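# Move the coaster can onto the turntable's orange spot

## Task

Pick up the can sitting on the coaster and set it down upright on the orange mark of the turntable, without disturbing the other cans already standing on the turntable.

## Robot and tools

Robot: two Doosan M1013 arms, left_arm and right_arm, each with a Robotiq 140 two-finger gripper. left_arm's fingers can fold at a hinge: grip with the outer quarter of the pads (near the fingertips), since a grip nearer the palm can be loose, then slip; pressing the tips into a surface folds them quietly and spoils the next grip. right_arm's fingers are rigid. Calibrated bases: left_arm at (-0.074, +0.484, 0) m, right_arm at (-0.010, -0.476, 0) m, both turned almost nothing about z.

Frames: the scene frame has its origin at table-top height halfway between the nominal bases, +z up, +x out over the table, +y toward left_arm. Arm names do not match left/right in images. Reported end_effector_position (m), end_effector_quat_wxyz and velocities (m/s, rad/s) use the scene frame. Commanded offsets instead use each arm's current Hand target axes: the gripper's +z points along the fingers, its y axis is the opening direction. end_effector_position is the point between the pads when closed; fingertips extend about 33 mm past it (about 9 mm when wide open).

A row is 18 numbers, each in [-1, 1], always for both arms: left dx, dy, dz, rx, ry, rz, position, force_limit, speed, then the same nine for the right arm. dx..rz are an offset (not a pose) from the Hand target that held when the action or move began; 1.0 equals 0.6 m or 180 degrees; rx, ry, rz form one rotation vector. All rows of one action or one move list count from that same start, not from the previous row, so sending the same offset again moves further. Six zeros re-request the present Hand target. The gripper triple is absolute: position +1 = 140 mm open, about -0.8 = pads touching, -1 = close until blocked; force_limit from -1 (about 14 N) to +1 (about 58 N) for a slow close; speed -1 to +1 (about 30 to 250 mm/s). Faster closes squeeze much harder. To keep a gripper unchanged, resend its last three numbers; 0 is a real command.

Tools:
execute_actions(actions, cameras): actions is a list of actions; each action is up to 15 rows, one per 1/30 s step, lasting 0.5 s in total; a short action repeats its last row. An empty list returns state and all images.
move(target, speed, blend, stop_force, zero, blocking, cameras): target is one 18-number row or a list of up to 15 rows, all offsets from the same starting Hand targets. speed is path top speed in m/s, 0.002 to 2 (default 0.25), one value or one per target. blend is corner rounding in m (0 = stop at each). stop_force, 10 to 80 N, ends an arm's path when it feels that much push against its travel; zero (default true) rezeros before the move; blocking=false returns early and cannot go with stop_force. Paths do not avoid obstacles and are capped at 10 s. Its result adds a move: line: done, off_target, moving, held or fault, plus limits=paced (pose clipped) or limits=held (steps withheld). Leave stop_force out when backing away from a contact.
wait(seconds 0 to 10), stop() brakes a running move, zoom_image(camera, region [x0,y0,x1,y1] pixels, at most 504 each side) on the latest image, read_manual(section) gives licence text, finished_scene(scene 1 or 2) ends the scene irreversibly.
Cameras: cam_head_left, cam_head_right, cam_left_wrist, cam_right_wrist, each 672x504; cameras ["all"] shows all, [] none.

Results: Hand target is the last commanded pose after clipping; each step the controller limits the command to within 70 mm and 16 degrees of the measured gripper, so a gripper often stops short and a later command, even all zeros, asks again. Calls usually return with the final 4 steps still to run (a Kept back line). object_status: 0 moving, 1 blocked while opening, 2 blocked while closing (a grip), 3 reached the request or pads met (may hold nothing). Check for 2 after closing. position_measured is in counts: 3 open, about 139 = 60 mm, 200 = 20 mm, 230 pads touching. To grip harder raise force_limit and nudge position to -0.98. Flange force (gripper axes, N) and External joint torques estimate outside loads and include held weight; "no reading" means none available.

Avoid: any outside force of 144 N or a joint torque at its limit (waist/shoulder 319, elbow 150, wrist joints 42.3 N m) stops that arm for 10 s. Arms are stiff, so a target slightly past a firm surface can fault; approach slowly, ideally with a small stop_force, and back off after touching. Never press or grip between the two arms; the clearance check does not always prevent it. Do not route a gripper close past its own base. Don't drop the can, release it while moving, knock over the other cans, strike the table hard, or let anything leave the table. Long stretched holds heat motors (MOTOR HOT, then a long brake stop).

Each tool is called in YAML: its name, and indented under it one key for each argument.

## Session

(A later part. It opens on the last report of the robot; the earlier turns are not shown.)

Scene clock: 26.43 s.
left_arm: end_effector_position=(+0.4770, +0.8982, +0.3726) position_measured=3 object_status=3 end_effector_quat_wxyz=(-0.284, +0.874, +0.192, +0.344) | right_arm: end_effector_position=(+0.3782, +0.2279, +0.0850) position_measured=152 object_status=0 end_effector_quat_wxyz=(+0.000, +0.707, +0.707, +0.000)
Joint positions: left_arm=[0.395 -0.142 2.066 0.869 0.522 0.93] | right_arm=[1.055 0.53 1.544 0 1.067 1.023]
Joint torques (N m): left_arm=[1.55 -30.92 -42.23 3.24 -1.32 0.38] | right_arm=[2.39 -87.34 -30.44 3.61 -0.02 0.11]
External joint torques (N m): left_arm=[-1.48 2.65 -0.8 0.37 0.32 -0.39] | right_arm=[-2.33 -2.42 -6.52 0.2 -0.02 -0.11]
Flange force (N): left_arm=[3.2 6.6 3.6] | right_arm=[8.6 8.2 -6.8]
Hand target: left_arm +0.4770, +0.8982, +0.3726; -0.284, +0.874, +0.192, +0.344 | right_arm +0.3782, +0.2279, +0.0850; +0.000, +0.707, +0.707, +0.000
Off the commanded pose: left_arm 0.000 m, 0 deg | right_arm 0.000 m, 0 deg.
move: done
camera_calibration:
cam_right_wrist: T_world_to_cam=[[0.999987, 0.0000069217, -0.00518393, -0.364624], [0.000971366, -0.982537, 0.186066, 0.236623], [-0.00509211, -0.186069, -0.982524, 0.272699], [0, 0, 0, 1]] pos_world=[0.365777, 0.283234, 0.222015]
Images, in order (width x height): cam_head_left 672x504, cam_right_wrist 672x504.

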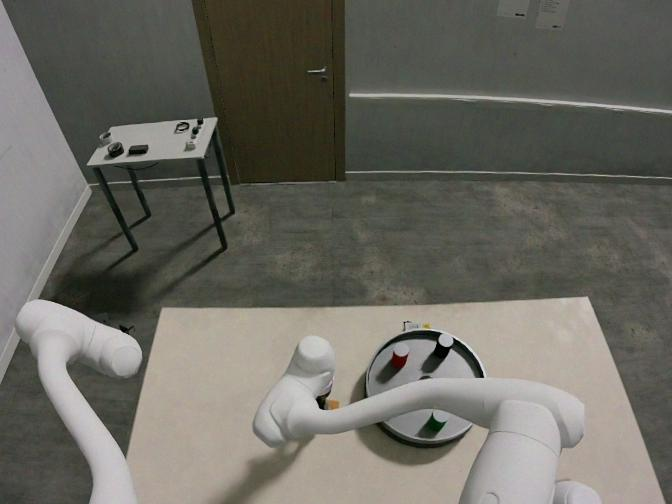

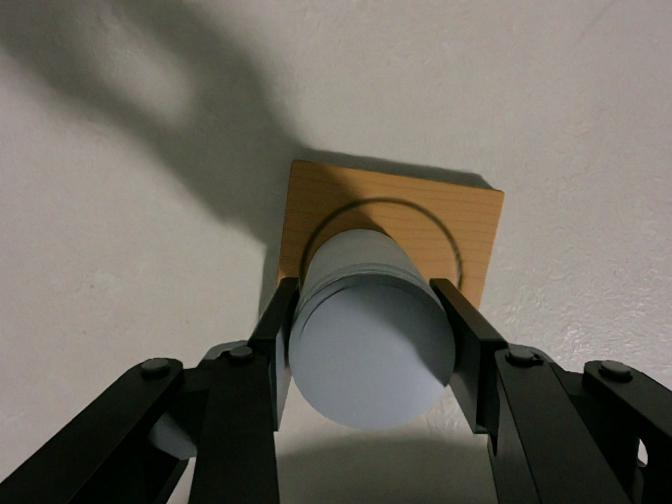

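wait:
  seconds: 0.6

move:
  target:
    - [0, 0, 0, 0, 0, 0, 1, 1, 1, 0, 0, -0.2, 0, 0, 0, -1, -0.1, -1]
    - [0, 0, 0, 0, 0, 0, 1, 1, 1, -0.3665, 0.1522, -0.2583, 0, 0, 0, -1, -0.1, -1]
  speed: 0.25
  blend: [0.03, 0]
  cameras: ["cam_right_wrist", "cam_head_left", "cam_head_right"]

zoom_image:
  camera: "cam_right_wrist"
  region: [84, 126, 588, 504]

wait:
  seconds: 0.5
  cameras: ["cam_right_wrist", "cam_head_left"]

wait:
  seconds: 1.0
  cameras: ["cam_right_wrist", "cam_head_left"]

wait:
  seconds: 1.5
  cameras: ["cam_right_wrist", "cam_head_left"]

Scene clock: 28.40 s.
left_arm: end_effector_position=(+0.4770, +0.8982, +0.3726) position_measured=3 object_status=3 end_effector_quat_wxyz=(-0.284, +0.874, +0.192, +0.344) | right_arm: end_effector_position=(+0.3782, +0.2279, +0.0850) position_measured=152 object_status=2 end_effector_quat_wxyz=(+0.000, +0.707, +0.707, +0.000)
Joint positions: left_arm=[0.395 -0.142 2.066 0.869 0.522 0.93] | right_arm=[1.055 0.53 1.544 0 1.067 1.023]
Joint torques (N m): left_arm=[1.9 -30.61 -42.07 3.18 -1.37 0.39] | right_arm=[2.31 -87.54 -30.49 3.61 -0.03 0.15]
External joint torques (N m): left_arm=[-1.96 2.42 -0.99 0.44 0.38 -0.41] | right_arm=[-2.37 -1.71 -6.31 0.19 -0.02 -0.15]
Flange force (N): left_arm=[3.5 7.8 2.9] | right_arm=[9.1 8.6 -6.1]
Hand target: left_arm +0.4770, +0.8982, +0.3726; -0.284, +0.874, +0.192, +0.344 | right_arm +0.3782, +0.2279, +0.0850; +0.000, +0.707, +0.707, +0.000
Tool commands: left_gripper/position=+1.0 left_gripper/force_limit=+1.0 left_gripper/speed=+1.0 right_gripper/position=-1.0 right_gripper/force_limit=-0.1 right_gripper/speed=-1.0
Off the commanded pose: left_arm 0.000 m, 0 deg | right_arm 0.000 m, 0 deg.
wait: 0.60 s; at rest from the start

Scene clock: 30.27 s.
left_arm: end_effector_position=(+0.4770, +0.8982, +0.3726) position_measured=3 object_status=3 end_effector_quat_wxyz=(-0.284, +0.874, +0.192, +0.344) | right_arm: end_effector_position=(+0.4695, +0.0080, +0.2400) position_measured=152 object_status=2 end_effector_quat_wxyz=(+0.000, +0.707, +0.707, +0.000)
Joint positions: left_arm=[0.395 -0.142 2.066 0.869 0.522 0.93] | right_arm=[0.771 0.247 1.654 0 1.241 0.739]
Joint torques (N m): left_arm=[1.08 -30.57 -42.1 3.2 -1.34 0.45] | right_arm=[3.03 -71.1 -38.37 3.95 0.24 0.11]
External joint torques (N m): left_arm=[-1.06 2.47 -0.88 0.41 0.35 -0.47] | right_arm=[-3.03 6.17 -1.33 0.16 -0.29 -0.11]
Flange force (N): left_arm=[2.9 6.0 3.8] | right_arm=[5.1 11.5 2.1]
Hand target: left_arm +0.4770, +0.8982, +0.3726; -0.284, +0.874, +0.192, +0.344 | right_arm +0.4696, +0.0080, +0.2400; +0.000, +0.707, +0.707, +0.000
Off the commanded pose: left_arm 0.000 m, 0 deg | right_arm 0.000 m, 0 deg.
move: done
camera_calibration:
cam_right_wrist: T_world_to_cam=[[0.999987, 0.000123301, -0.00510524, -0.455255], [0.00107107, -0.982537, 0.186065, -0.00829446], [-0.00499314, -0.186068, -0.982524, 0.384414], [0, 0, 0, 1]] pos_world=[0.457178, 0.0634336, 0.376915]
Images, in order (width x height): cam_head_left 672x504, cam_head_right 672x504, cam_right_wrist 672x504.

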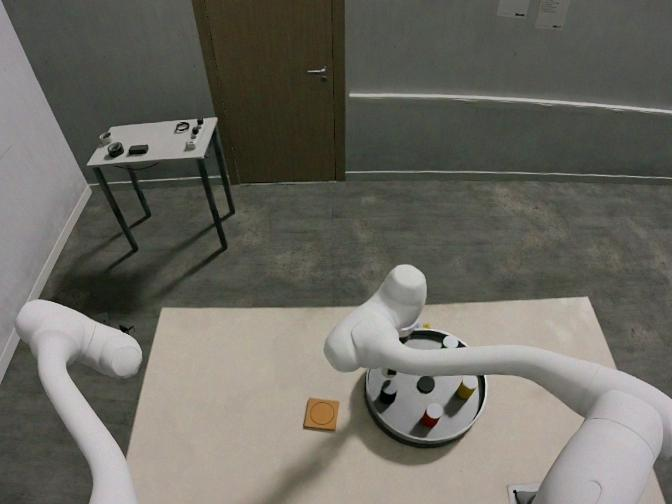

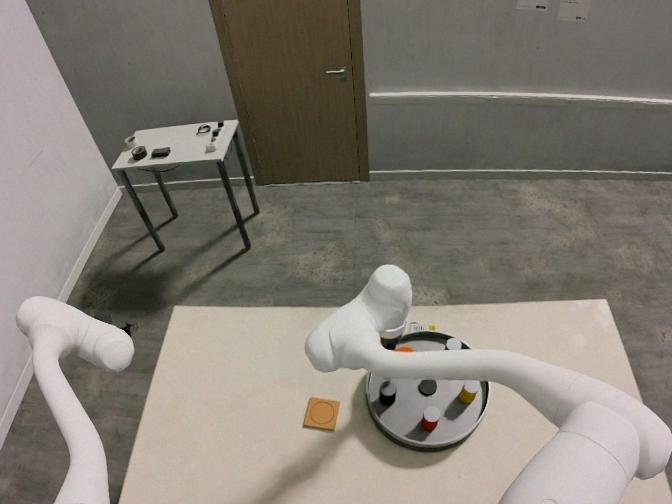

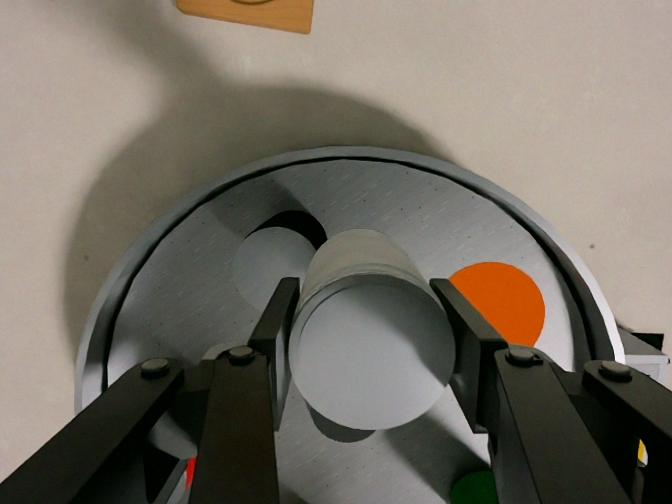

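Scaled by 1.000.

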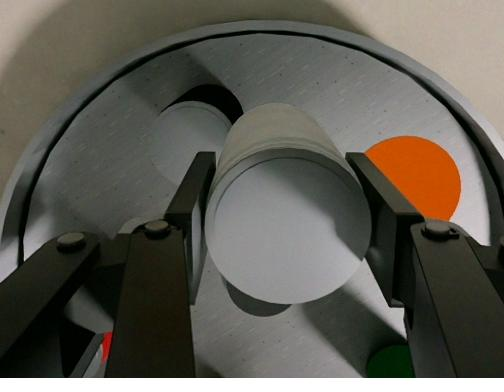

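Scene clock: 30.77 s.
left_arm: end_effector_position=(+0.4770, +0.8982, +0.3726) position_measured=3 object_status=3 end_effector_quat_wxyz=(-0.284, +0.874, +0.192, +0.344) | right_arm: end_effector_position=(+0.4696, +0.0080, +0.2400) position_measured=152 object_status=2 end_effector_quat_wxyz=(+0.000, +0.707, +0.707, +0.000)
Joint positions: left_arm=[0.395 -0.142 2.066 0.869 0.522 0.93] | right_arm=[0.77 0.247 1.654 0 1.241 0.739]
Joint torques (N m): left_arm=[1.52 -30.95 -42.14 3.21 -1.35 0.35] | right_arm=[2.68 -71.23 -38.27 3.91 0.22 0.13]
External joint torques (N m): left_arm=[-1.49 2.56 -0.93 0.41 0.35 -0.37] | right_arm=[-2.78 6.47 -1.37 0.18 -0.26 -0.13]
Flange force (N): left_arm=[3.4 6.6 3.5] | right_arm=[5.7 11.7 2.2]
Hand target: left_arm +0.4770, +0.8982, +0.3726; -0.284, +0.874, +0.192, +0.344 | right_arm +0.4696, +0.0080, +0.2400; +0.000, +0.707, +0.707, +0.000
Tool commands: left_gripper/position=+1.0 left_gripper/force_limit=+1.0 left_gripper/speed=+1.0 right_gripper/position=-1.0 right_gripper/force_limit=-0.1 right_gripper/speed=-1.0
Off the commanded pose: left_arm 0.000 m, 0 deg | right_arm 0.000 m, 0 deg.
wait: 0.50 s; at rest by 0.17 s
camera_calibration:
cam_right_wrist: T_world_to_cam=[[0.999987, 0.0000069217, -0.00518393, -0.455217], [0.000971366, -0.982537, 0.186066, -0.00836587], [-0.00509211, -0.186069, -0.982524, 0.384539], [0, 0, 0, 1]] pos_world=[0.457177, 0.063334, 0.377015]
Images, in order (width x height): cam_head_left 672x504, cam_right_wrist 672x504.

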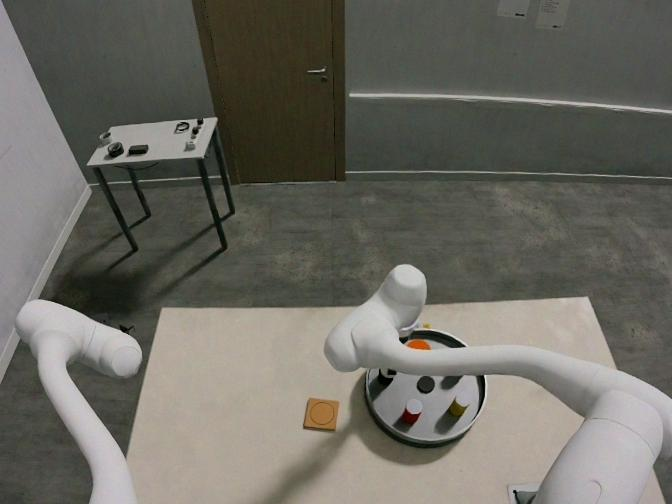

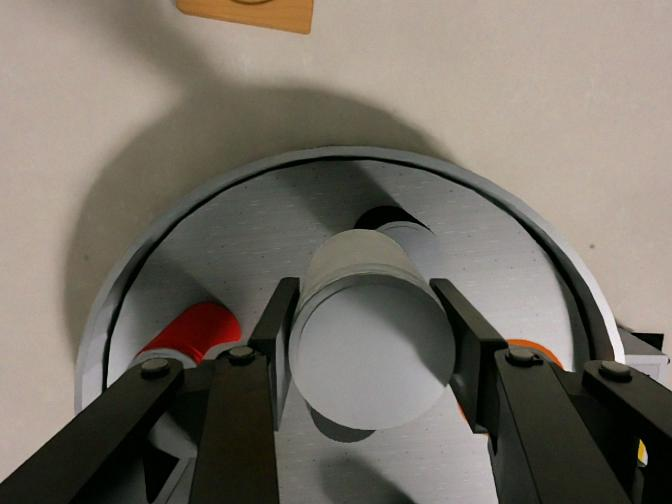

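Scene clock: 31.77 s.
left_arm: end_effector_position=(+0.4770, +0.8982, +0.3726) position_measured=3 object_status=3 end_effector_quat_wxyz=(-0.284, +0.874, +0.192, +0.344) | right_arm: end_effector_position=(+0.4696, +0.0080, +0.2400) position_measured=152 object_status=2 end_effector_quat_wxyz=(+0.000, +0.707, +0.707, +0.000)
Joint positions: left_arm=[0.395 -0.142 2.066 0.869 0.522 0.93] | right_arm=[0.77 0.247 1.654 0 1.241 0.739]
Joint torques (N m): left_arm=[1.55 -30.54 -42.29 3.2 -1.34 0.36] | right_arm=[2.5 -71.21 -38.45 3.97 0.24 0.09]
External joint torques (N m): left_arm=[-1.57 2.29 -0.75 0.42 0.35 -0.37] | right_arm=[-2.38 5.6 -1.43 0.16 -0.29 -0.09]
Flange force (N): left_arm=[2.8 6.8 3.0] | right_arm=[5.3 10.4 1.7]
Hand target: left_arm +0.4770, +0.8982, +0.3726; -0.284, +0.874, +0.192, +0.344 | right_arm +0.4696, +0.0080, +0.2400; +0.000, +0.707, +0.707, +0.000
Tool commands: left_gripper/position=+1.0 left_gripper/force_limit=+1.0 left_gripper/speed=+1.0 right_gripper/position=-1.0 right_gripper/force_limit=-0.1 right_gripper/speed=-1.0
Off the commanded pose: left_arm 0.000 m, 0 deg | right_arm 0.000 m, 0 deg.
wait: 1.00 s; at rest by 0.17 s
camera_calibration:
cam_right_wrist: T_world_to_cam=[[0.999987, 0.0000069217, -0.00518393, -0.455217], [0.000971366, -0.982537, 0.186066, -0.00836587], [-0.00509211, -0.186069, -0.982524, 0.384539], [0, 0, 0, 1]] pos_world=[0.457177, 0.063334, 0.377015]
Images, in order (width x height): cam_head_left 672x504, cam_right_wrist 672x504.

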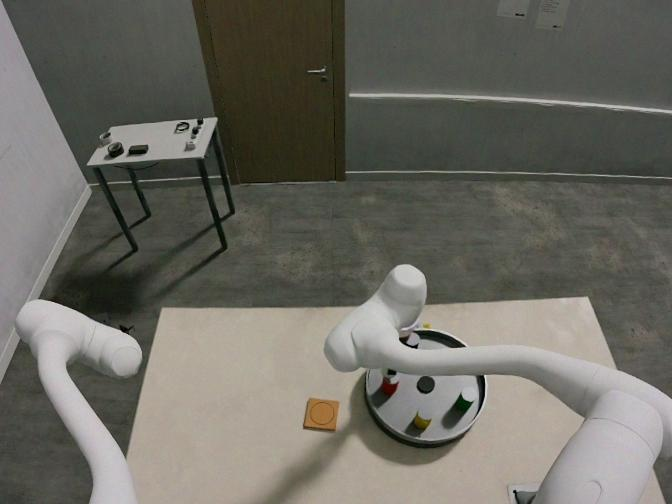

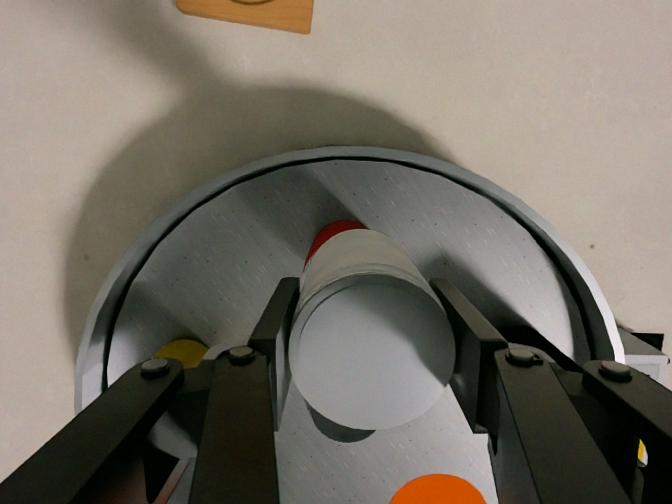

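Scene clock: 33.27 s.
left_arm: end_effector_position=(+0.4770, +0.8982, +0.3726) position_measured=3 object_status=3 end_effector_quat_wxyz=(-0.284, +0.874, +0.192, +0.344) | right_arm: end_effector_position=(+0.4696, +0.0080, +0.2400) position_measured=152 object_status=2 end_effector_quat_wxyz=(+0.000, +0.707, +0.707, +0.000)
Joint positions: left_arm=[0.395 -0.142 2.066 0.869 0.522 0.93] | right_arm=[0.77 0.247 1.654 0 1.241 0.739]
Joint torques (N m): left_arm=[1.76 -30.72 -42.12 3.18 -1.4 0.32] | right_arm=[2.43 -71.14 -38.4 3.95 0.23 0.12]
External joint torques (N m): left_arm=[-1.73 2.5 -0.94 0.44 0.4 -0.34] | right_arm=[-2.63 6.87 -1.13 0.14 -0.27 -0.12]
Flange force (N): left_arm=[3.5 7.1 3.1] | right_arm=[6.0 11.6 2.7]
Hand target: left_arm +0.4770, +0.8982, +0.3726; -0.284, +0.874, +0.192, +0.344 | right_arm +0.4696, +0.0080, +0.2400; +0.000, +0.707, +0.707, +0.000
Tool commands: left_gripper/position=+1.0 left_gripper/force_limit=+1.0 left_gripper/speed=+1.0 right_gripper/position=-1.0 right_gripper/force_limit=-0.1 right_gripper/speed=-1.0
Off the commanded pose: left_arm 0.000 m, 0 deg | right_arm 0.000 m, 0 deg.
wait: 1.50 s; at rest by 0.17 s
camera_calibration:
cam_right_wrist: T_world_to_cam=[[0.999987, 0.0000069217, -0.00518393, -0.455217], [0.000971366, -0.982537, 0.186066, -0.00836587], [-0.00509211, -0.186069, -0.982524, 0.384539], [0, 0, 0, 1]] pos_world=[0.457177, 0.063334, 0.377015]
Images, in order (width x height): cam_head_left 672x504, cam_right_wrist 672x504.

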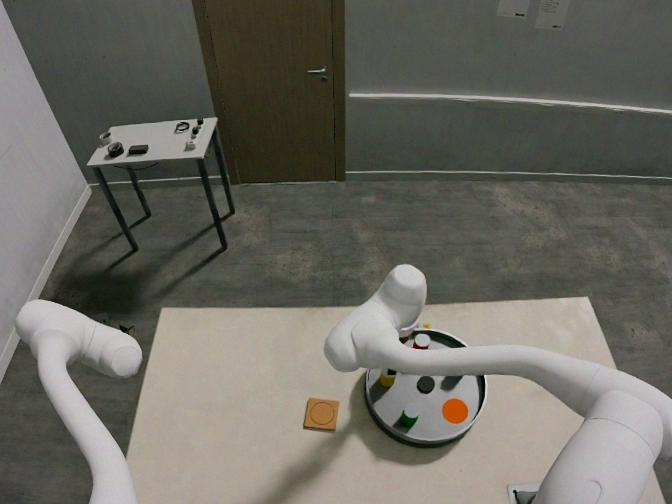

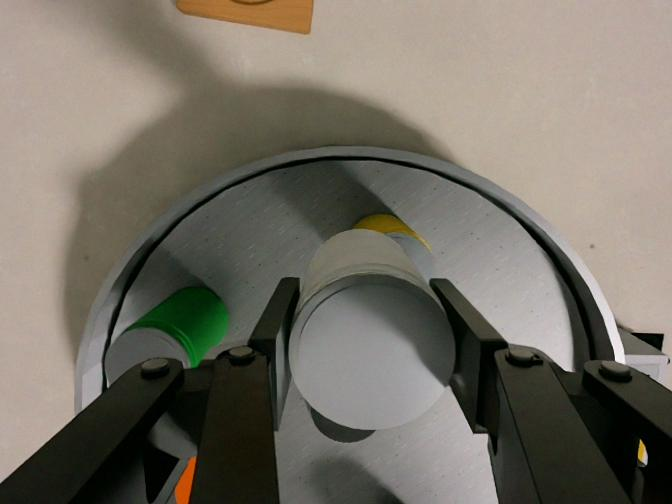

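move:
  target: [0, 0, 0, 0, 0, 0, 1, 1, 1, -0.0058, 0.0033, 0.0333, 0, 0, 0, -1, -0.1, -1]
  speed: 0.0025
  blocking: false

Scene clock: 47.97 s.
left_arm: end_effector_position=(+0.4770, +0.8982, +0.3726) position_measured=3 object_status=3 end_effector_quat_wxyz=(-0.284, +0.874, +0.192, +0.344) | right_arm: end_effector_position=(+0.4697, +0.0078, +0.2390) position_measured=152 object_status=2 end_effector_quat_wxyz=(+0.000, +0.707, +0.707, +0.000) end_effector_velocity=(+0.001, +0.000, -0.002) end_effector_angular_velocity=(+0.002, -0.002, -0.001)
Joint positions: left_arm=[0.395 -0.142 2.066 0.869 0.522 0.93] | right_arm=[0.77 0.248 1.655 0 1.239 0.739]
Joint velocities: left_arm=[within noise] | right_arm=[-0.001 0 0.003 0 -0.006 0]
Joint torques (N m): left_arm=[1.64 -31.03 -42 3.2 -1.27 0.35] | right_arm=[2.35 -72.22 -38.83 3.95 -0.15 0.13]
External joint torques (N m): left_arm=[-1.66 2.77 -1.11 0.43 0.27 -0.37] | right_arm=[-2.5 7.3 -0.86 0.15 0.1 -0.12]
Flange force (N): left_arm=[3.8 7.0 3.9] | right_arm=[6.3 11.7 2.6]
Hand target: left_arm +0.4770, +0.8982, +0.3726; -0.284, +0.874, +0.192, +0.344 | right_arm +0.4697, +0.0078, +0.2388; +0.000, +0.707, +0.707, +0.000
Tool commands: left_gripper/position=+1.0 left_gripper/force_limit=+1.0 left_gripper/speed=+1.0 right_gripper/position=-1.0 right_gripper/force_limit=-0.1 right_gripper/speed=-1.0
Off the commanded pose: left_arm 0.000 m, 0 deg | right_arm 0.019 m, 0 deg.
move: running

wait:
  seconds: 10

wait:
  seconds: 4.27
  cameras: ["cam_right_wrist"]

execute_actions:
  actions:
    - [[0,0,0,0,0,0,1,1,1,0,0.00003,0,0,0,0.00004,-1,-0.1,-1],[0,0,0,0,0,0,1,1,1,0,0.00022,0,0,0,0.00031,-1,-0.1,-1],[0,0,0,0,0,0,1,1,1,0,0.00074,0,0,0,0.00104,-1,-0.1,-1],[0,0,0,0,0,0,1,1,1,-0.00001,0.00173,0,0,0,0.00243,-1,-0.1,-1],[0,0,0,0,0,0,1,1,1,-0.00002,0.00331,0,0,0,0.00465,-1,-0.1,-1],[0,0,0,0,0,0,1,1,1,-0.00007,0.00558,0,0,0,0.00784,-1,-0.1,-1],[0,0,0,0,0,0,1,1,1,-0.00016,0.00861,0,0,0,0.01209,-1,-0.1,-1],[0,0,0,0,0,0,1,1,1,-0.00034,0.01243,0,0,0,0.01746,-1,-0.1,-1],[0,0,0,0,0,0,1,1,1,-0.00064,0.01704,0,0,0,0.02395,-1,-0.1,-1],[0,0,0,0,0,0,1,1,1,-0.00111,0.02239,0,0,0,0.0315,-1,-0.1,-1],[0,0,0,0,0,0,1,1,1,-0.00179,0.02842,0,0,0,0.04002,-1,-0.1,-1],[0,0,0,0,0,0,1,1,1,-0.00272,0.03502,0,0,0,0.04937,-1,-0.1,-1],[0,0,0,0,0,0,1,1,1,-0.00393,0.04204,0,0,0,0.05939,-1,-0.1,-1],[0,0,0,0,0,0,1,1,1,-0.00544,0.04934,0,0,0,0.06985,-1,-0.1,-1],[0,0,0,0,0,0,1,1,1,-0.00722,0.05675,0,0,0,0.08056,-1,-0.1,-1]]
    - [[0,0,0,0,0,0,1,1,1,-0.00013,0.00765,0,0,0,0.01074,-1,-0.1,-1],[0,0,0,0,0,0,1,1,1,-0.00052,0.01529,0,0,0,0.02148,-1,-0.1,-1],[0,0,0,0,0,0,1,1,1,-0.00116,0.02291,0,0,0,0.03222,-1,-0.1,-1],[0,0,0,0,0,0,1,1,1,-0.00206,0.0305,0,0,0,0.04296,-1,-0.1,-1],[0,0,0,0,0,0,1,1,1,-0.00322,0.03806,0,0,0,0.0537,-1,-0.1,-1],[0,0,0,0,0,0,1,1,1,-0.00463,0.04558,0,0,0,0.06444,-1,-0.1,-1],[0,0,0,0,0,0,1,1,1,-0.00629,0.05304,0,0,0,0.07519,-1,-0.1,-1],[0,0,0,0,0,0,1,1,1,-0.00821,0.06045,0,0,0,0.08593,-1,-0.1,-1],[0,0,0,0,0,0,1,1,1,-0.01037,0.06778,0,0,0,0.09667,-1,-0.1,-1],[0,0,0,0,0,0,1,1,1,-0.01278,0.07504,0,0,0,0.10741,-1,-0.1,-1],[0,0,0,0,0,0,1,1,1,-0.01544,0.08221,0,0,0,0.11815,-1,-0.1,-1],[0,0,0,0,0,0,1,1,1,-0.01833,0.08929,0,0,0,0.12889,-1,-0.1,-1],[0,0,0,0,0,0,1,1,1,-0.02146,0.09627,0,0,0,0.13963,-1,-0.1,-1],[0,0,0,0,0,0,1,1,1,-0.02483,0.10314,0,0,0,0.15037,-1,-0.1,-1],[0,0,0,0,0,0,1,1,1,-0.02842,0.10989,0,0,0,0.16111,-1,-0.1,-1]]
    - [[0,0,0,0,0,0,1,1,1,-0.00013,0.00765,0,0,0,0.01074,-1,-0.1,-1],[0,0,0,0,0,0,1,1,1,-0.00052,0.01529,0,0,0,0.02148,-1,-0.1,-1],[0,0,0,0,0,0,1,1,1,-0.00116,0.02291,0,0,0,0.03222,-1,-0.1,-1],[0,0,0,0,0,0,1,1,1,-0.00206,0.0305,0,0,0,0.04296,-1,-0.1,-1],[0,0,0,0,0,0,1,1,1,-0.00322,0.03806,0,0,0,0.0537,-1,-0.1,-1],[0,0,0,0,0,0,1,1,1,-0.00463,0.04558,0,0,0,0.06444,-1,-0.1,-1],[0,0,0,0,0,0,1,1,1,-0.00629,0.05304,0,0,0,0.07519,-1,-0.1,-1],[0,0,0,0,0,0,1,1,1,-0.00821,0.06045,0,0,0,0.08593,-1,-0.1,-1],[0,0,0,0,0,0,1,1,1,-0.01037,0.06778,0,0,0,0.09667,-1,-0.1,-1],[0,0,0,0,0,0,1,1,1,-0.01278,0.07504,0,0,0,0.10741,-1,-0.1,-1],[0,0,0,0,0,0,1,1,1,-0.01544,0.08221,0,0,0,0.11815,-1,-0.1,-1],[0,0,0,0,0,0,1,1,1,-0.01833,0.08929,0,0,0,0.12889,-1,-0.1,-1],[0,0,0,0,0,0,1,1,1,-0.02146,0.09627,0,0,0,0.13963,-1,-0.1,-1],[0,0,0,0,0,0,1,1,1,-0.02483,0.10314,0,0,0,0.15037,-1,-0.1,-1],[0,0,0,0,0,0,1,1,1,-0.02842,0.10989,0,0,0,0.16111,-1,-0.1,-1]]
  cameras: ["cam_right_wrist", "cam_head_left", "cam_head_right"]

execute_actions:
  actions:
    - [[0,0,0,0,0,0,1,1,1,-0.00013,0.00765,0,0,0,0.01074,-1,-0.1,-1],[0,0,0,0,0,0,1,1,1,-0.00052,0.01529,0,0,0,0.02148,-1,-0.1,-1],[0,0,0,0,0,0,1,1,1,-0.00116,0.02291,0,0,0,0.03222,-1,-0.1,-1],[0,0,0,0,0,0,1,1,1,-0.00206,0.0305,0,0,0,0.04296,-1,-0.1,-1],[0,0,0,0,0,0,1,1,1,-0.00322,0.03806,0,0,0,0.0537,-1,-0.1,-1],[0,0,0,0,0,0,1,1,1,-0.00463,0.04558,0,0,0,0.06444,-1,-0.1,-1],[0,0,0,0,0,0,1,1,1,-0.00629,0.05304,0,0,0,0.07519,-1,-0.1,-1],[0,0,0,0,0,0,1,1,1,-0.00821,0.06045,0,0,0,0.08593,-1,-0.1,-1],[0,0,0,0,0,0,1,1,1,-0.01037,0.06778,0,0,0,0.09667,-1,-0.1,-1],[0,0,0,0,0,0,1,1,1,-0.01278,0.07504,0,0,0,0.10741,-1,-0.1,-1],[0,0,0,0,0,0,1,1,1,-0.01544,0.08221,0,0,0,0.11815,-1,-0.1,-1],[0,0,0,0,0,0,1,1,1,-0.01833,0.08929,0,0,0,0.12889,-1,-0.1,-1],[0,0,0,0,0,0,1,1,1,-0.02146,0.09627,0,0,0,0.13963,-1,-0.1,-1],[0,0,0,0,0,0,1,1,1,-0.02483,0.10314,0,0,0,0.15037,-1,-0.1,-1],[0,0,0,0,0,0,1,1,1,-0.02842,0.10989,0,0,0,0.16111,-1,-0.1,-1]]
  cameras: ["cam_right_wrist", "cam_head_left"]

execute_actions:
  actions:
    - [[0,0,0,0,0,0,1,1,1,-0.00013,0.00762,0,0,0,0.0107,-1,-0.1,-1],[0,0,0,0,0,0,1,1,1,-0.0005,0.01506,0,0,0,0.02117,-1,-0.1,-1],[0,0,0,0,0,0,1,1,1,-0.00109,0.02217,0,0,0,0.03118,-1,-0.1,-1],[0,0,0,0,0,0,1,1,1,-0.00184,0.02879,0,0,0,0.04054,-1,-0.1,-1],[0,0,0,0,0,0,1,1,1,-0.00269,0.0348,0,0,0,0.04906,-1,-0.1,-1],[0,0,0,0,0,0,1,1,1,-0.00357,0.0401,0,0,0,0.05661,-1,-0.1,-1],[0,0,0,0,0,0,1,1,1,-0.00444,0.04464,0,0,0,0.06309,-1,-0.1,-1],[0,0,0,0,0,0,1,1,1,-0.00522,0.04838,0,0,0,0.06846,-1,-0.1,-1],[0,0,0,0,0,0,1,1,1,-0.00589,0.05134,0,0,0,0.07272,-1,-0.1,-1],[0,0,0,0,0,0,1,1,1,-0.00642,0.05355,0,0,0,0.07591,-1,-0.1,-1],[0,0,0,0,0,0,1,1,1,-0.00679,0.05508,0,0,0,0.07813,-1,-0.1,-1],[0,0,0,0,0,0,1,1,1,-0.00704,0.05604,0,0,0,0.07952,-1,-0.1,-1],[0,0,0,0,0,0,1,1,1,-0.00717,0.05654,0,0,0,0.08024,-1,-0.1,-1],[0,0,0,0,0,0,1,1,1,-0.00721,0.05673,0,0,0,0.08052,-1,-0.1,-1],[0,0,0,0,0,0,1,1,1,-0.00722,0.05675,0,0,0,0.08056,-1,-0.1,-1]]
  cameras: ["cam_right_wrist"]

Scene clock: 55.83 s.
left_arm: end_effector_position=(+0.4770, +0.8982, +0.3726) position_measured=3 object_status=3 end_effector_quat_wxyz=(-0.284, +0.874, +0.192, +0.344) | right_arm: end_effector_position=(+0.4716, +0.0045, +0.2200) position_measured=152 object_status=2 end_effector_quat_wxyz=(+0.000, +0.707, +0.707, +0.000)
Joint positions: left_arm=[0.395 -0.142 2.066 0.869 0.522 0.93] | right_arm=[0.765 0.257 1.679 0 1.205 0.733]
Joint torques (N m): left_arm=[1.61 -30.81 -42.05 3.18 -1.35 0.4] | right_arm=[2.83 -71.34 -37.7 3.89 0.22 0.14]
External joint torques (N m): left_arm=[-1.61 2.49 -1.09 0.45 0.35 -0.42] | right_arm=[-2.86 6.35 -1.39 0.15 -0.26 -0.14]
Flange force (N): left_arm=[3.5 7.1 3.4] | right_arm=[5.4 11.6 2.5]
Hand target: left_arm +0.4770, +0.8982, +0.3726; -0.284, +0.874, +0.192, +0.344 | right_arm +0.4716, +0.0045, +0.2200; +0.000, +0.707, +0.707, +0.000
Tool commands: left_gripper/position=+1.0 left_gripper/force_limit=+1.0 left_gripper/speed=+1.0 right_gripper/position=-1.0 right_gripper/force_limit=-0.1 right_gripper/speed=-1.0
Off the commanded pose: left_arm 0.000 m, 0 deg | right_arm 0.000 m, 0 deg.
earlier move: done
wait: 6.50 of 10 s (the move ended)

Scene clock: 60.13 s.
left_arm: end_effector_position=(+0.4770, +0.8982, +0.3726) position_measured=3 object_status=3 end_effector_quat_wxyz=(-0.284, +0.874, +0.192, +0.344) | right_arm: end_effector_position=(+0.4716, +0.0045, +0.2200) position_measured=152 object_status=2 end_effector_quat_wxyz=(+0.000, +0.707, +0.707, +0.000)
Joint positions: left_arm=[0.395 -0.142 2.066 0.869 0.522 0.93] | right_arm=[0.765 0.257 1.679 0 1.205 0.733]
Joint torques (N m): left_arm=[0.93 -30.49 -42.17 3.22 -1.29 0.31] | right_arm=[2.7 -71.7 -37.7 3.89 0.22 0.14]
External joint torques (N m): left_arm=[-0.98 2.25 -0.92 0.41 0.29 -0.32] | right_arm=[-2.67 6.36 -1.46 0.16 -0.26 -0.14]
Flange force (N): left_arm=[3.0 5.2 3.5] | right_arm=[5.7 11.6 2.4]
Hand target: left_arm +0.4770, +0.8982, +0.3726; -0.284, +0.874, +0.192, +0.344 | right_arm +0.4716, +0.0045, +0.2200; +0.000, +0.707, +0.707, +0.000
Tool commands: left_gripper/position=+1.0 left_gripper/force_limit=+1.0 left_gripper/speed=+1.0 right_gripper/position=-1.0 right_gripper/force_limit=-0.1 right_gripper/speed=-1.0
Off the commanded pose: left_arm 0.000 m, 0 deg | right_arm 0.000 m, 0 deg.
wait: 4.30 s; at rest by 0.17 s
camera_calibration:
cam_right_wrist: T_world_to_cam=[[0.999987, 0.0000069217, -0.00518393, -0.457321], [0.000971366, -0.982537, 0.186066, -0.00808538], [-0.00509211, -0.186069, -0.982524, 0.364247], [0, 0, 0, 1]] pos_world=[0.459177, 0.059834, 0.357015]
Images, in order (width x height): cam_right_wrist 672x504.

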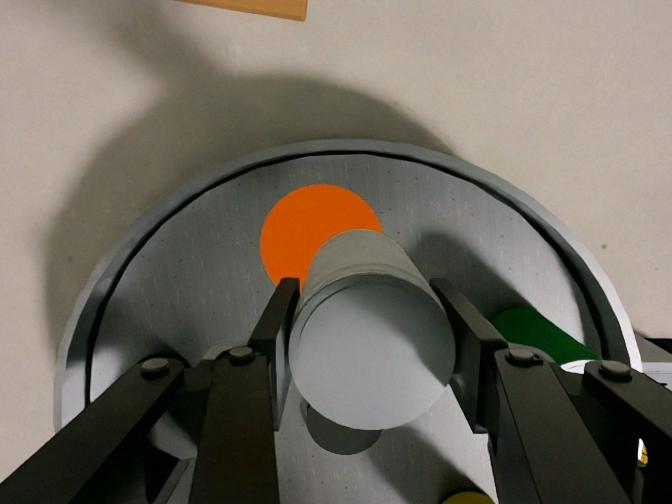

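Scene clock: 61.50 s.
left_arm: end_effector_position=(+0.4770, +0.8982, +0.3726) position_measured=3 object_status=3 end_effector_quat_wxyz=(-0.284, +0.874, +0.192, +0.344) | right_arm: end_effector_position=(+0.5883, -0.0617, +0.2201) position_measured=152 object_status=2 end_effector_quat_wxyz=(-0.002, +0.963, +0.268, +0.000) end_effector_velocity=(+0.076, -0.114, +0.004) end_effector_angular_velocity=(+0.000, -0.002, -1.009)
Joint positions: left_arm=[0.395 -0.142 2.066 0.869 0.522 0.93] | right_arm=[0.588 0.328 1.583 0.003 1.23 1.584]
Joint velocities: left_arm=[within noise] | right_arm=[-0.188 -0.007 0.003 -0.002 0 0.822]
Joint torques (N m): left_arm=[1.64 -30.73 -42.5 3.22 -1.37 0.32] | right_arm=[1.21 -81.59 -38.61 3.94 0.22 0.08]
External joint torques (N m): left_arm=[-1.57 2.31 -0.59 0.4 0.38 -0.34] | right_arm=[-1.59 7.42 -1.27 0.14 -0.27 -0.08]
External joint torques at the end of the 1st action: left_arm=[-1.46 2.8 -0.92 0.36 0.38 -0.42] | right_arm=[-3.55 4 -1.1 0.38 -0.28 -0.23]
External joint torques at the end of the 2nd action: left_arm=[-1.88 2.24 -0.96 0.35 0.34 -0.4] | right_arm=[-3.65 6.36 -1.37 0.13 -0.35 -0.19]
Flange force (N): left_arm=[2.6 6.7 2.9] | right_arm=[13.8 1.5 3.0]
Flange force at the end of the 1st action (N): left_arm=[3.5 6.7 3.9] | right_arm=[8.9 3.6 1.5]
Flange force at the end of the 2nd action (N): left_arm=[3.3 7.3 2.6] | right_arm=[12.7 3.7 2.5]
Hand target: left_arm +0.4770, +0.8982, +0.3726; -0.284, +0.874, +0.192, +0.344 | right_arm +0.6013, -0.0905, +0.2201; +0.000, +0.988, +0.152, +0.000
Off the commanded pose: left_arm 0.000 m, 0 deg | right_arm 0.032 m, 14 deg.
Kept back: 4 steps.
camera_calibration:
cam_right_wrist: T_world_to_cam=[[0.515522, -0.856834, -0.00849907, -0.341136], [-0.841191, -0.50795, 0.185432, 0.451699], [-0.163201, -0.0884449, -0.98262, 0.451734], [0, 0, 0, 1]] pos_world=[0.629552, -0.0229035, 0.357224]
Images, in order (width x height): cam_head_left 672x504, cam_head_right 672x504, cam_right_wrist 672x504.

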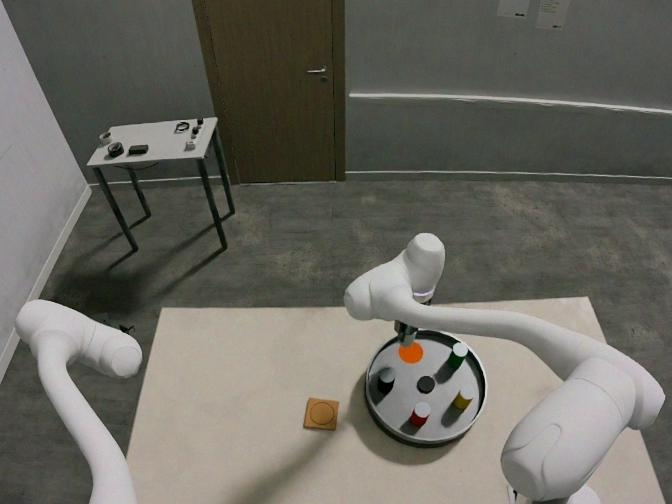

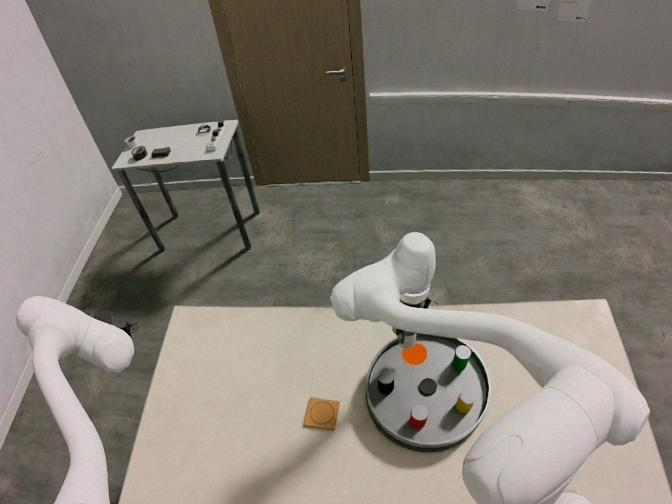

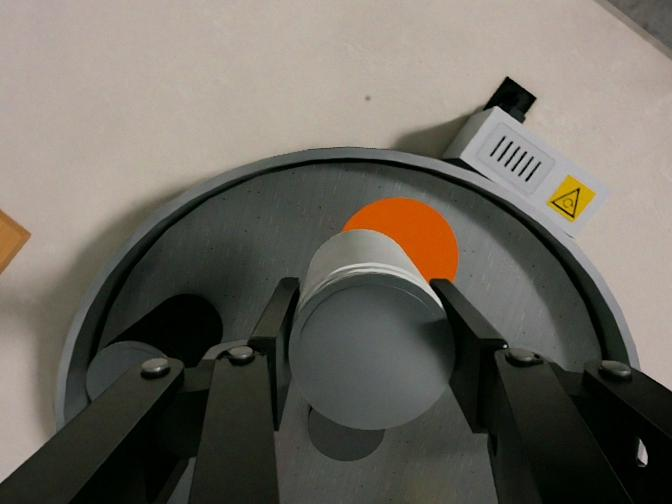

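Scene clock: 62.00 s.
left_arm: end_effector_position=(+0.4770, +0.8982, +0.3726) position_measured=3 object_status=3 end_effector_quat_wxyz=(-0.284, +0.874, +0.192, +0.344) | right_arm: end_effector_position=(+0.6072, -0.1270, +0.2200) position_measured=152 object_status=2 end_effector_quat_wxyz=(-0.001, +1.000, +0.018, -0.001) end_effector_velocity=(+0.005, -0.138, +0.000) end_effector_angular_velocity=(-0.003, +0.004, -1.013)
Joint positions: left_arm=[0.395 -0.142 2.066 0.869 0.522 0.93] | right_arm=[0.496 0.301 1.621 0.003 1.22 1.998]
Joint velocities: left_arm=[within noise] | right_arm=[-0.177 -0.095 0.129 0 -0.031 0.836]
Joint torques (N m): left_arm=[1.03 -30.61 -42.02 3.26 -1.37 0.35] | right_arm=[4.5 -75.72 -37.98 3.89 0.4 0.06]
External joint torques (N m): left_arm=[-1.01 2.15 -1.15 0.37 0.37 -0.37] | right_arm=[-3.93 4.4 -1.29 0.14 -0.41 -0.06]
Flange force (N): left_arm=[3.4 5.3 3.2] | right_arm=[10.4 1.0 1.6]
Hand target: left_arm +0.4770, +0.8982, +0.3726; -0.284, +0.874, +0.192, +0.344 | right_arm +0.6049, -0.1585, +0.2201; +0.000, +0.995, -0.100, +0.000
Off the commanded pose: left_arm 0.000 m, 0 deg | right_arm 0.032 m, 14 deg.
Kept back: 4 steps.
camera_calibration:
cam_right_wrist: T_world_to_cam=[[0.0354529, -0.99934, -0.00796187, -0.1336], [-0.981561, -0.0363174, 0.187666, 0.579031], [-0.187831, 0.00116176, -0.982201, 0.475111], [0, 0, 0, 1]] pos_world=[0.662332, -0.113035, 0.356926]
Images, in order (width x height): cam_head_left 672x504, cam_right_wrist 672x504.

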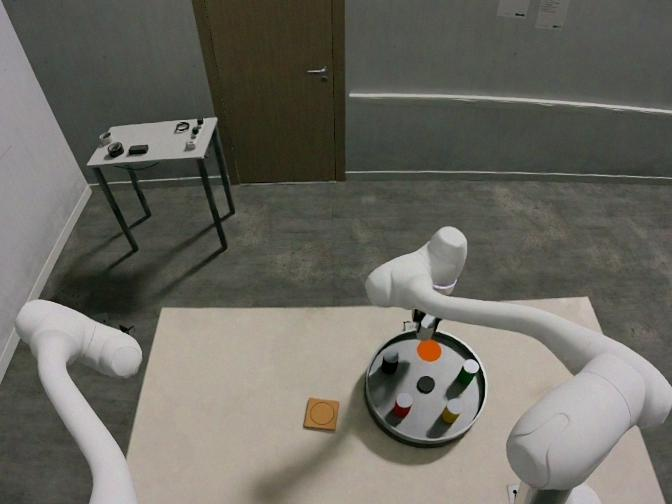

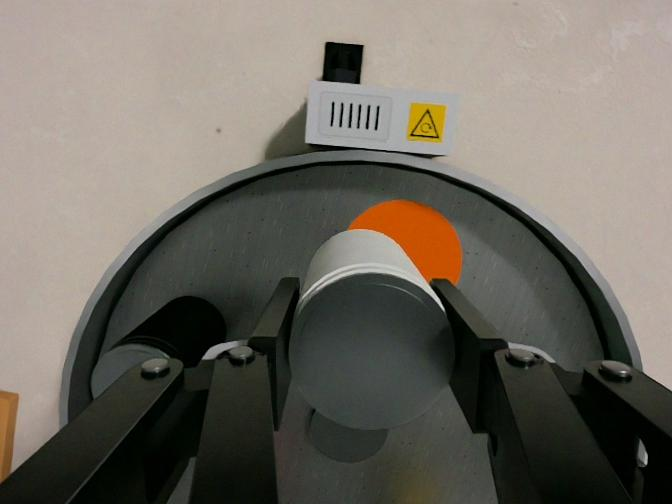

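Scene clock: 62.50 s.
left_arm: end_effector_position=(+0.4770, +0.8982, +0.3726) position_measured=3 object_status=3 end_effector_quat_wxyz=(-0.284, +0.874, +0.192, +0.344) | right_arm: end_effector_position=(+0.5958, -0.1866, +0.2200) position_measured=152 object_status=2 end_effector_quat_wxyz=(-0.001, +0.978, -0.207, -0.001) end_effector_velocity=(-0.024, -0.061, +0.000) end_effector_angular_velocity=(-0.015, -0.012, -0.486)
Joint positions: left_arm=[0.395 -0.142 2.066 0.869 0.522 0.93] | right_arm=[0.425 0.243 1.697 0.002 1.202 2.381]
Joint velocities: left_arm=[within noise] | right_arm=[-0.061 -0.075 0.097 -0.019 -0.028 0.432]
Joint torques (N m): left_arm=[0.87 -31.06 -42.09 3.25 -1.41 0.4] | right_arm=[4.25 -68.14 -37.44 4.13 0.12 -0.1]
External joint torques (N m): left_arm=[-0.9 2.86 -1.03 0.38 0.41 -0.41] | right_arm=[-2.61 6.66 -2.12 -0.03 -0.26 0.07]
Flange force (N): left_arm=[3.6 5.6 4.5] | right_arm=[12.0 -8.1 1.9]
Hand target: left_arm +0.4770, +0.8982, +0.3726; -0.284, +0.874, +0.192, +0.344 | right_arm +0.5939, -0.1910, +0.2201; +0.000, +0.974, -0.225, +0.000
Off the commanded pose: left_arm 0.000 m, 0 deg | right_arm 0.005 m, 2 deg.
Kept back: 4 steps.
camera_calibration:
cam_right_wrist: T_world_to_cam=[[-0.405765, -0.913955, -0.00644131, 0.0856793], [-0.898279, 0.397485, 0.187352, 0.597018], [-0.168671, 0.081807, -0.982272, 0.476672], [0, 0, 0, 1]] pos_world=[0.651455, -0.197994, 0.356921]
Images, in order (width x height): cam_right_wrist 672x504.

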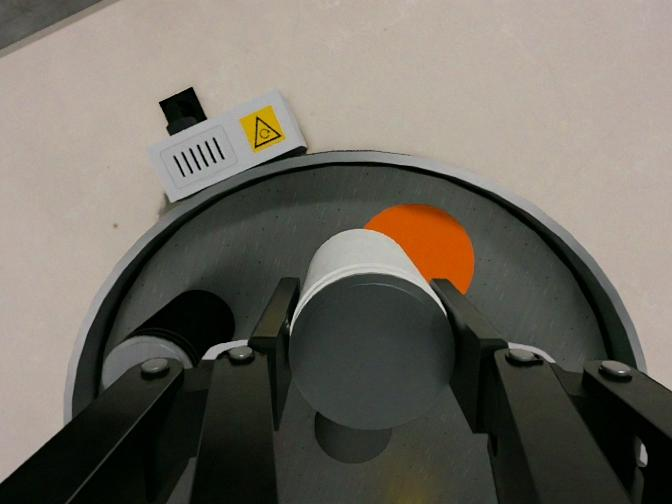

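move:
  target: [0, 0, 0, 0, 0, 0, 1, 1, 1, -0.3351, -0.2061, -0.0248, 0, 0, -0.6444, -1, -0.1, -1]
  speed: 0.5
  cameras: ["cam_right_wrist"]

move:
  target: [0, 0, 0, 0, 0, 0, 1, 1, 1, 0, 0, 0.025, 0, 0, 0, -1, -0.1, -1]
  speed: 0.0025
  blocking: false
  cameras: ["cam_right_wrist"]

Scene clock: 73.60 s.
left_arm: end_effector_position=(+0.4770, +0.8982, +0.3726) position_measured=3 object_status=3 end_effector_quat_wxyz=(-0.284, +0.874, +0.192, +0.344) | right_arm: end_effector_position=(+0.4673, +0.0082, +0.2349) position_measured=152 object_status=2 end_effector_quat_wxyz=(+0.000, +0.707, +0.707, +0.000)
Joint positions: left_arm=[0.395 -0.142 2.066 0.869 0.522 0.93] | right_arm=[0.773 0.248 1.663 0 1.231 0.742]
Joint torques (N m): left_arm=[1.36 -30.67 -42.4 3.17 -1.34 0.34] | right_arm=[2.77 -71.11 -38.18 3.98 0.23 0.12]
External joint torques (N m): left_arm=[-1.37 2.44 -0.65 0.45 0.34 -0.36] | right_arm=[-2.7 5.56 -1.54 0.12 -0.27 -0.12]
Flange force (N): left_arm=[2.6 6.5 3.4] | right_arm=[5.1 10.8 1.6]
Hand target: left_arm +0.4770, +0.8982, +0.3726; -0.284, +0.874, +0.192, +0.344 | right_arm +0.4673, +0.0082, +0.2349; +0.000, +0.707, +0.707, +0.000
Off the commanded pose: left_arm 0.000 m, 0 deg | right_arm 0.000 m, 0 deg.
move: done
camera_calibration:
cam_right_wrist: T_world_to_cam=[[0.999987, -0.000189163, -0.00514469, -0.452946], [0.000771416, -0.982536, 0.186068, -0.00712759], [-0.00509004, -0.18607, -0.982523, 0.379553], [0, 0, 0, 1]] pos_world=[0.454877, 0.0635345, 0.371915]
Images, in order (width x height): cam_right_wrist 672x504.

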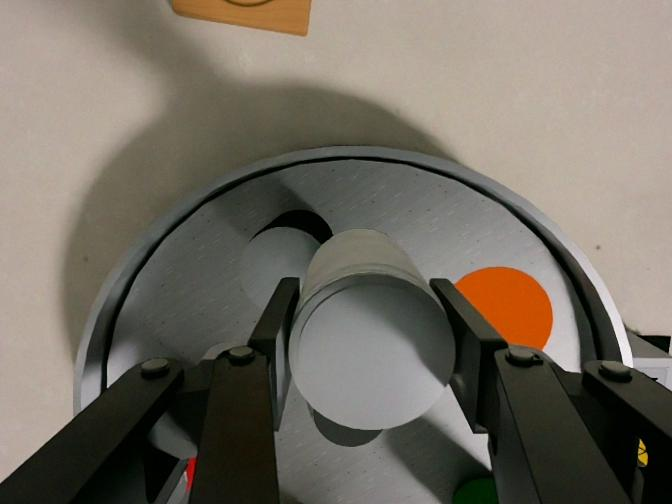

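Scene clock: 74.10 s.
left_arm: end_effector_position=(+0.4770, +0.8982, +0.3726) position_measured=3 object_status=3 end_effector_quat_wxyz=(-0.284, +0.874, +0.192, +0.344) | right_arm: end_effector_position=(+0.4673, +0.0082, +0.2338) position_measured=152 object_status=2 end_effector_quat_wxyz=(+0.000, +0.707, +0.707, +0.000)
Joint positions: left_arm=[0.395 -0.142 2.066 0.869 0.522 0.93] | right_arm=[0.773 0.248 1.664 0 1.229 0.742]
Joint torques (N m): left_arm=[1.73 -31.26 -42.12 3.25 -1.41 0.38] | right_arm=[2.79 -71.61 -38.28 3.93 0.15 0.16]
External joint torques (N m): left_arm=[-1.66 3 -0.93 0.36 0.42 -0.39] | right_arm=[-2.77 6.81 -1.24 0.15 -0.19 -0.16]
Flange force (N): left_arm=[3.8 7.2 3.9] | right_arm=[5.9 11.9 2.6]
Hand target: left_arm +0.4770, +0.8982, +0.3726; -0.284, +0.874, +0.192, +0.344 | right_arm +0.4673, +0.0082, +0.2337; +0.000, +0.707, +0.707, +0.000
Tool commands: left_gripper/position=+1.0 left_gripper/force_limit=+1.0 left_gripper/speed=+1.0 right_gripper/position=-1.0 right_gripper/force_limit=-0.1 right_gripper/speed=-1.0
Off the commanded pose: left_arm 0.000 m, 0 deg | right_arm 0.014 m, 0 deg.
move: running
camera_calibration:
cam_right_wrist: T_world_to_cam=[[0.999987, -0.000189163, -0.00514469, -0.452951], [0.000771416, -0.982536, 0.186068, -0.00692291], [-0.00509004, -0.18607, -0.982523, 0.378472], [0, 0, 0, 1]] pos_world=[0.454877, 0.0635345, 0.370815]
Images, in order (width x height): cam_right_wrist 672x504.

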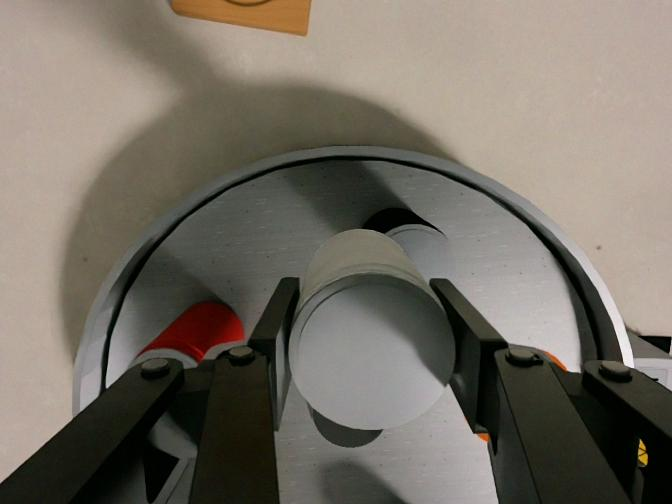

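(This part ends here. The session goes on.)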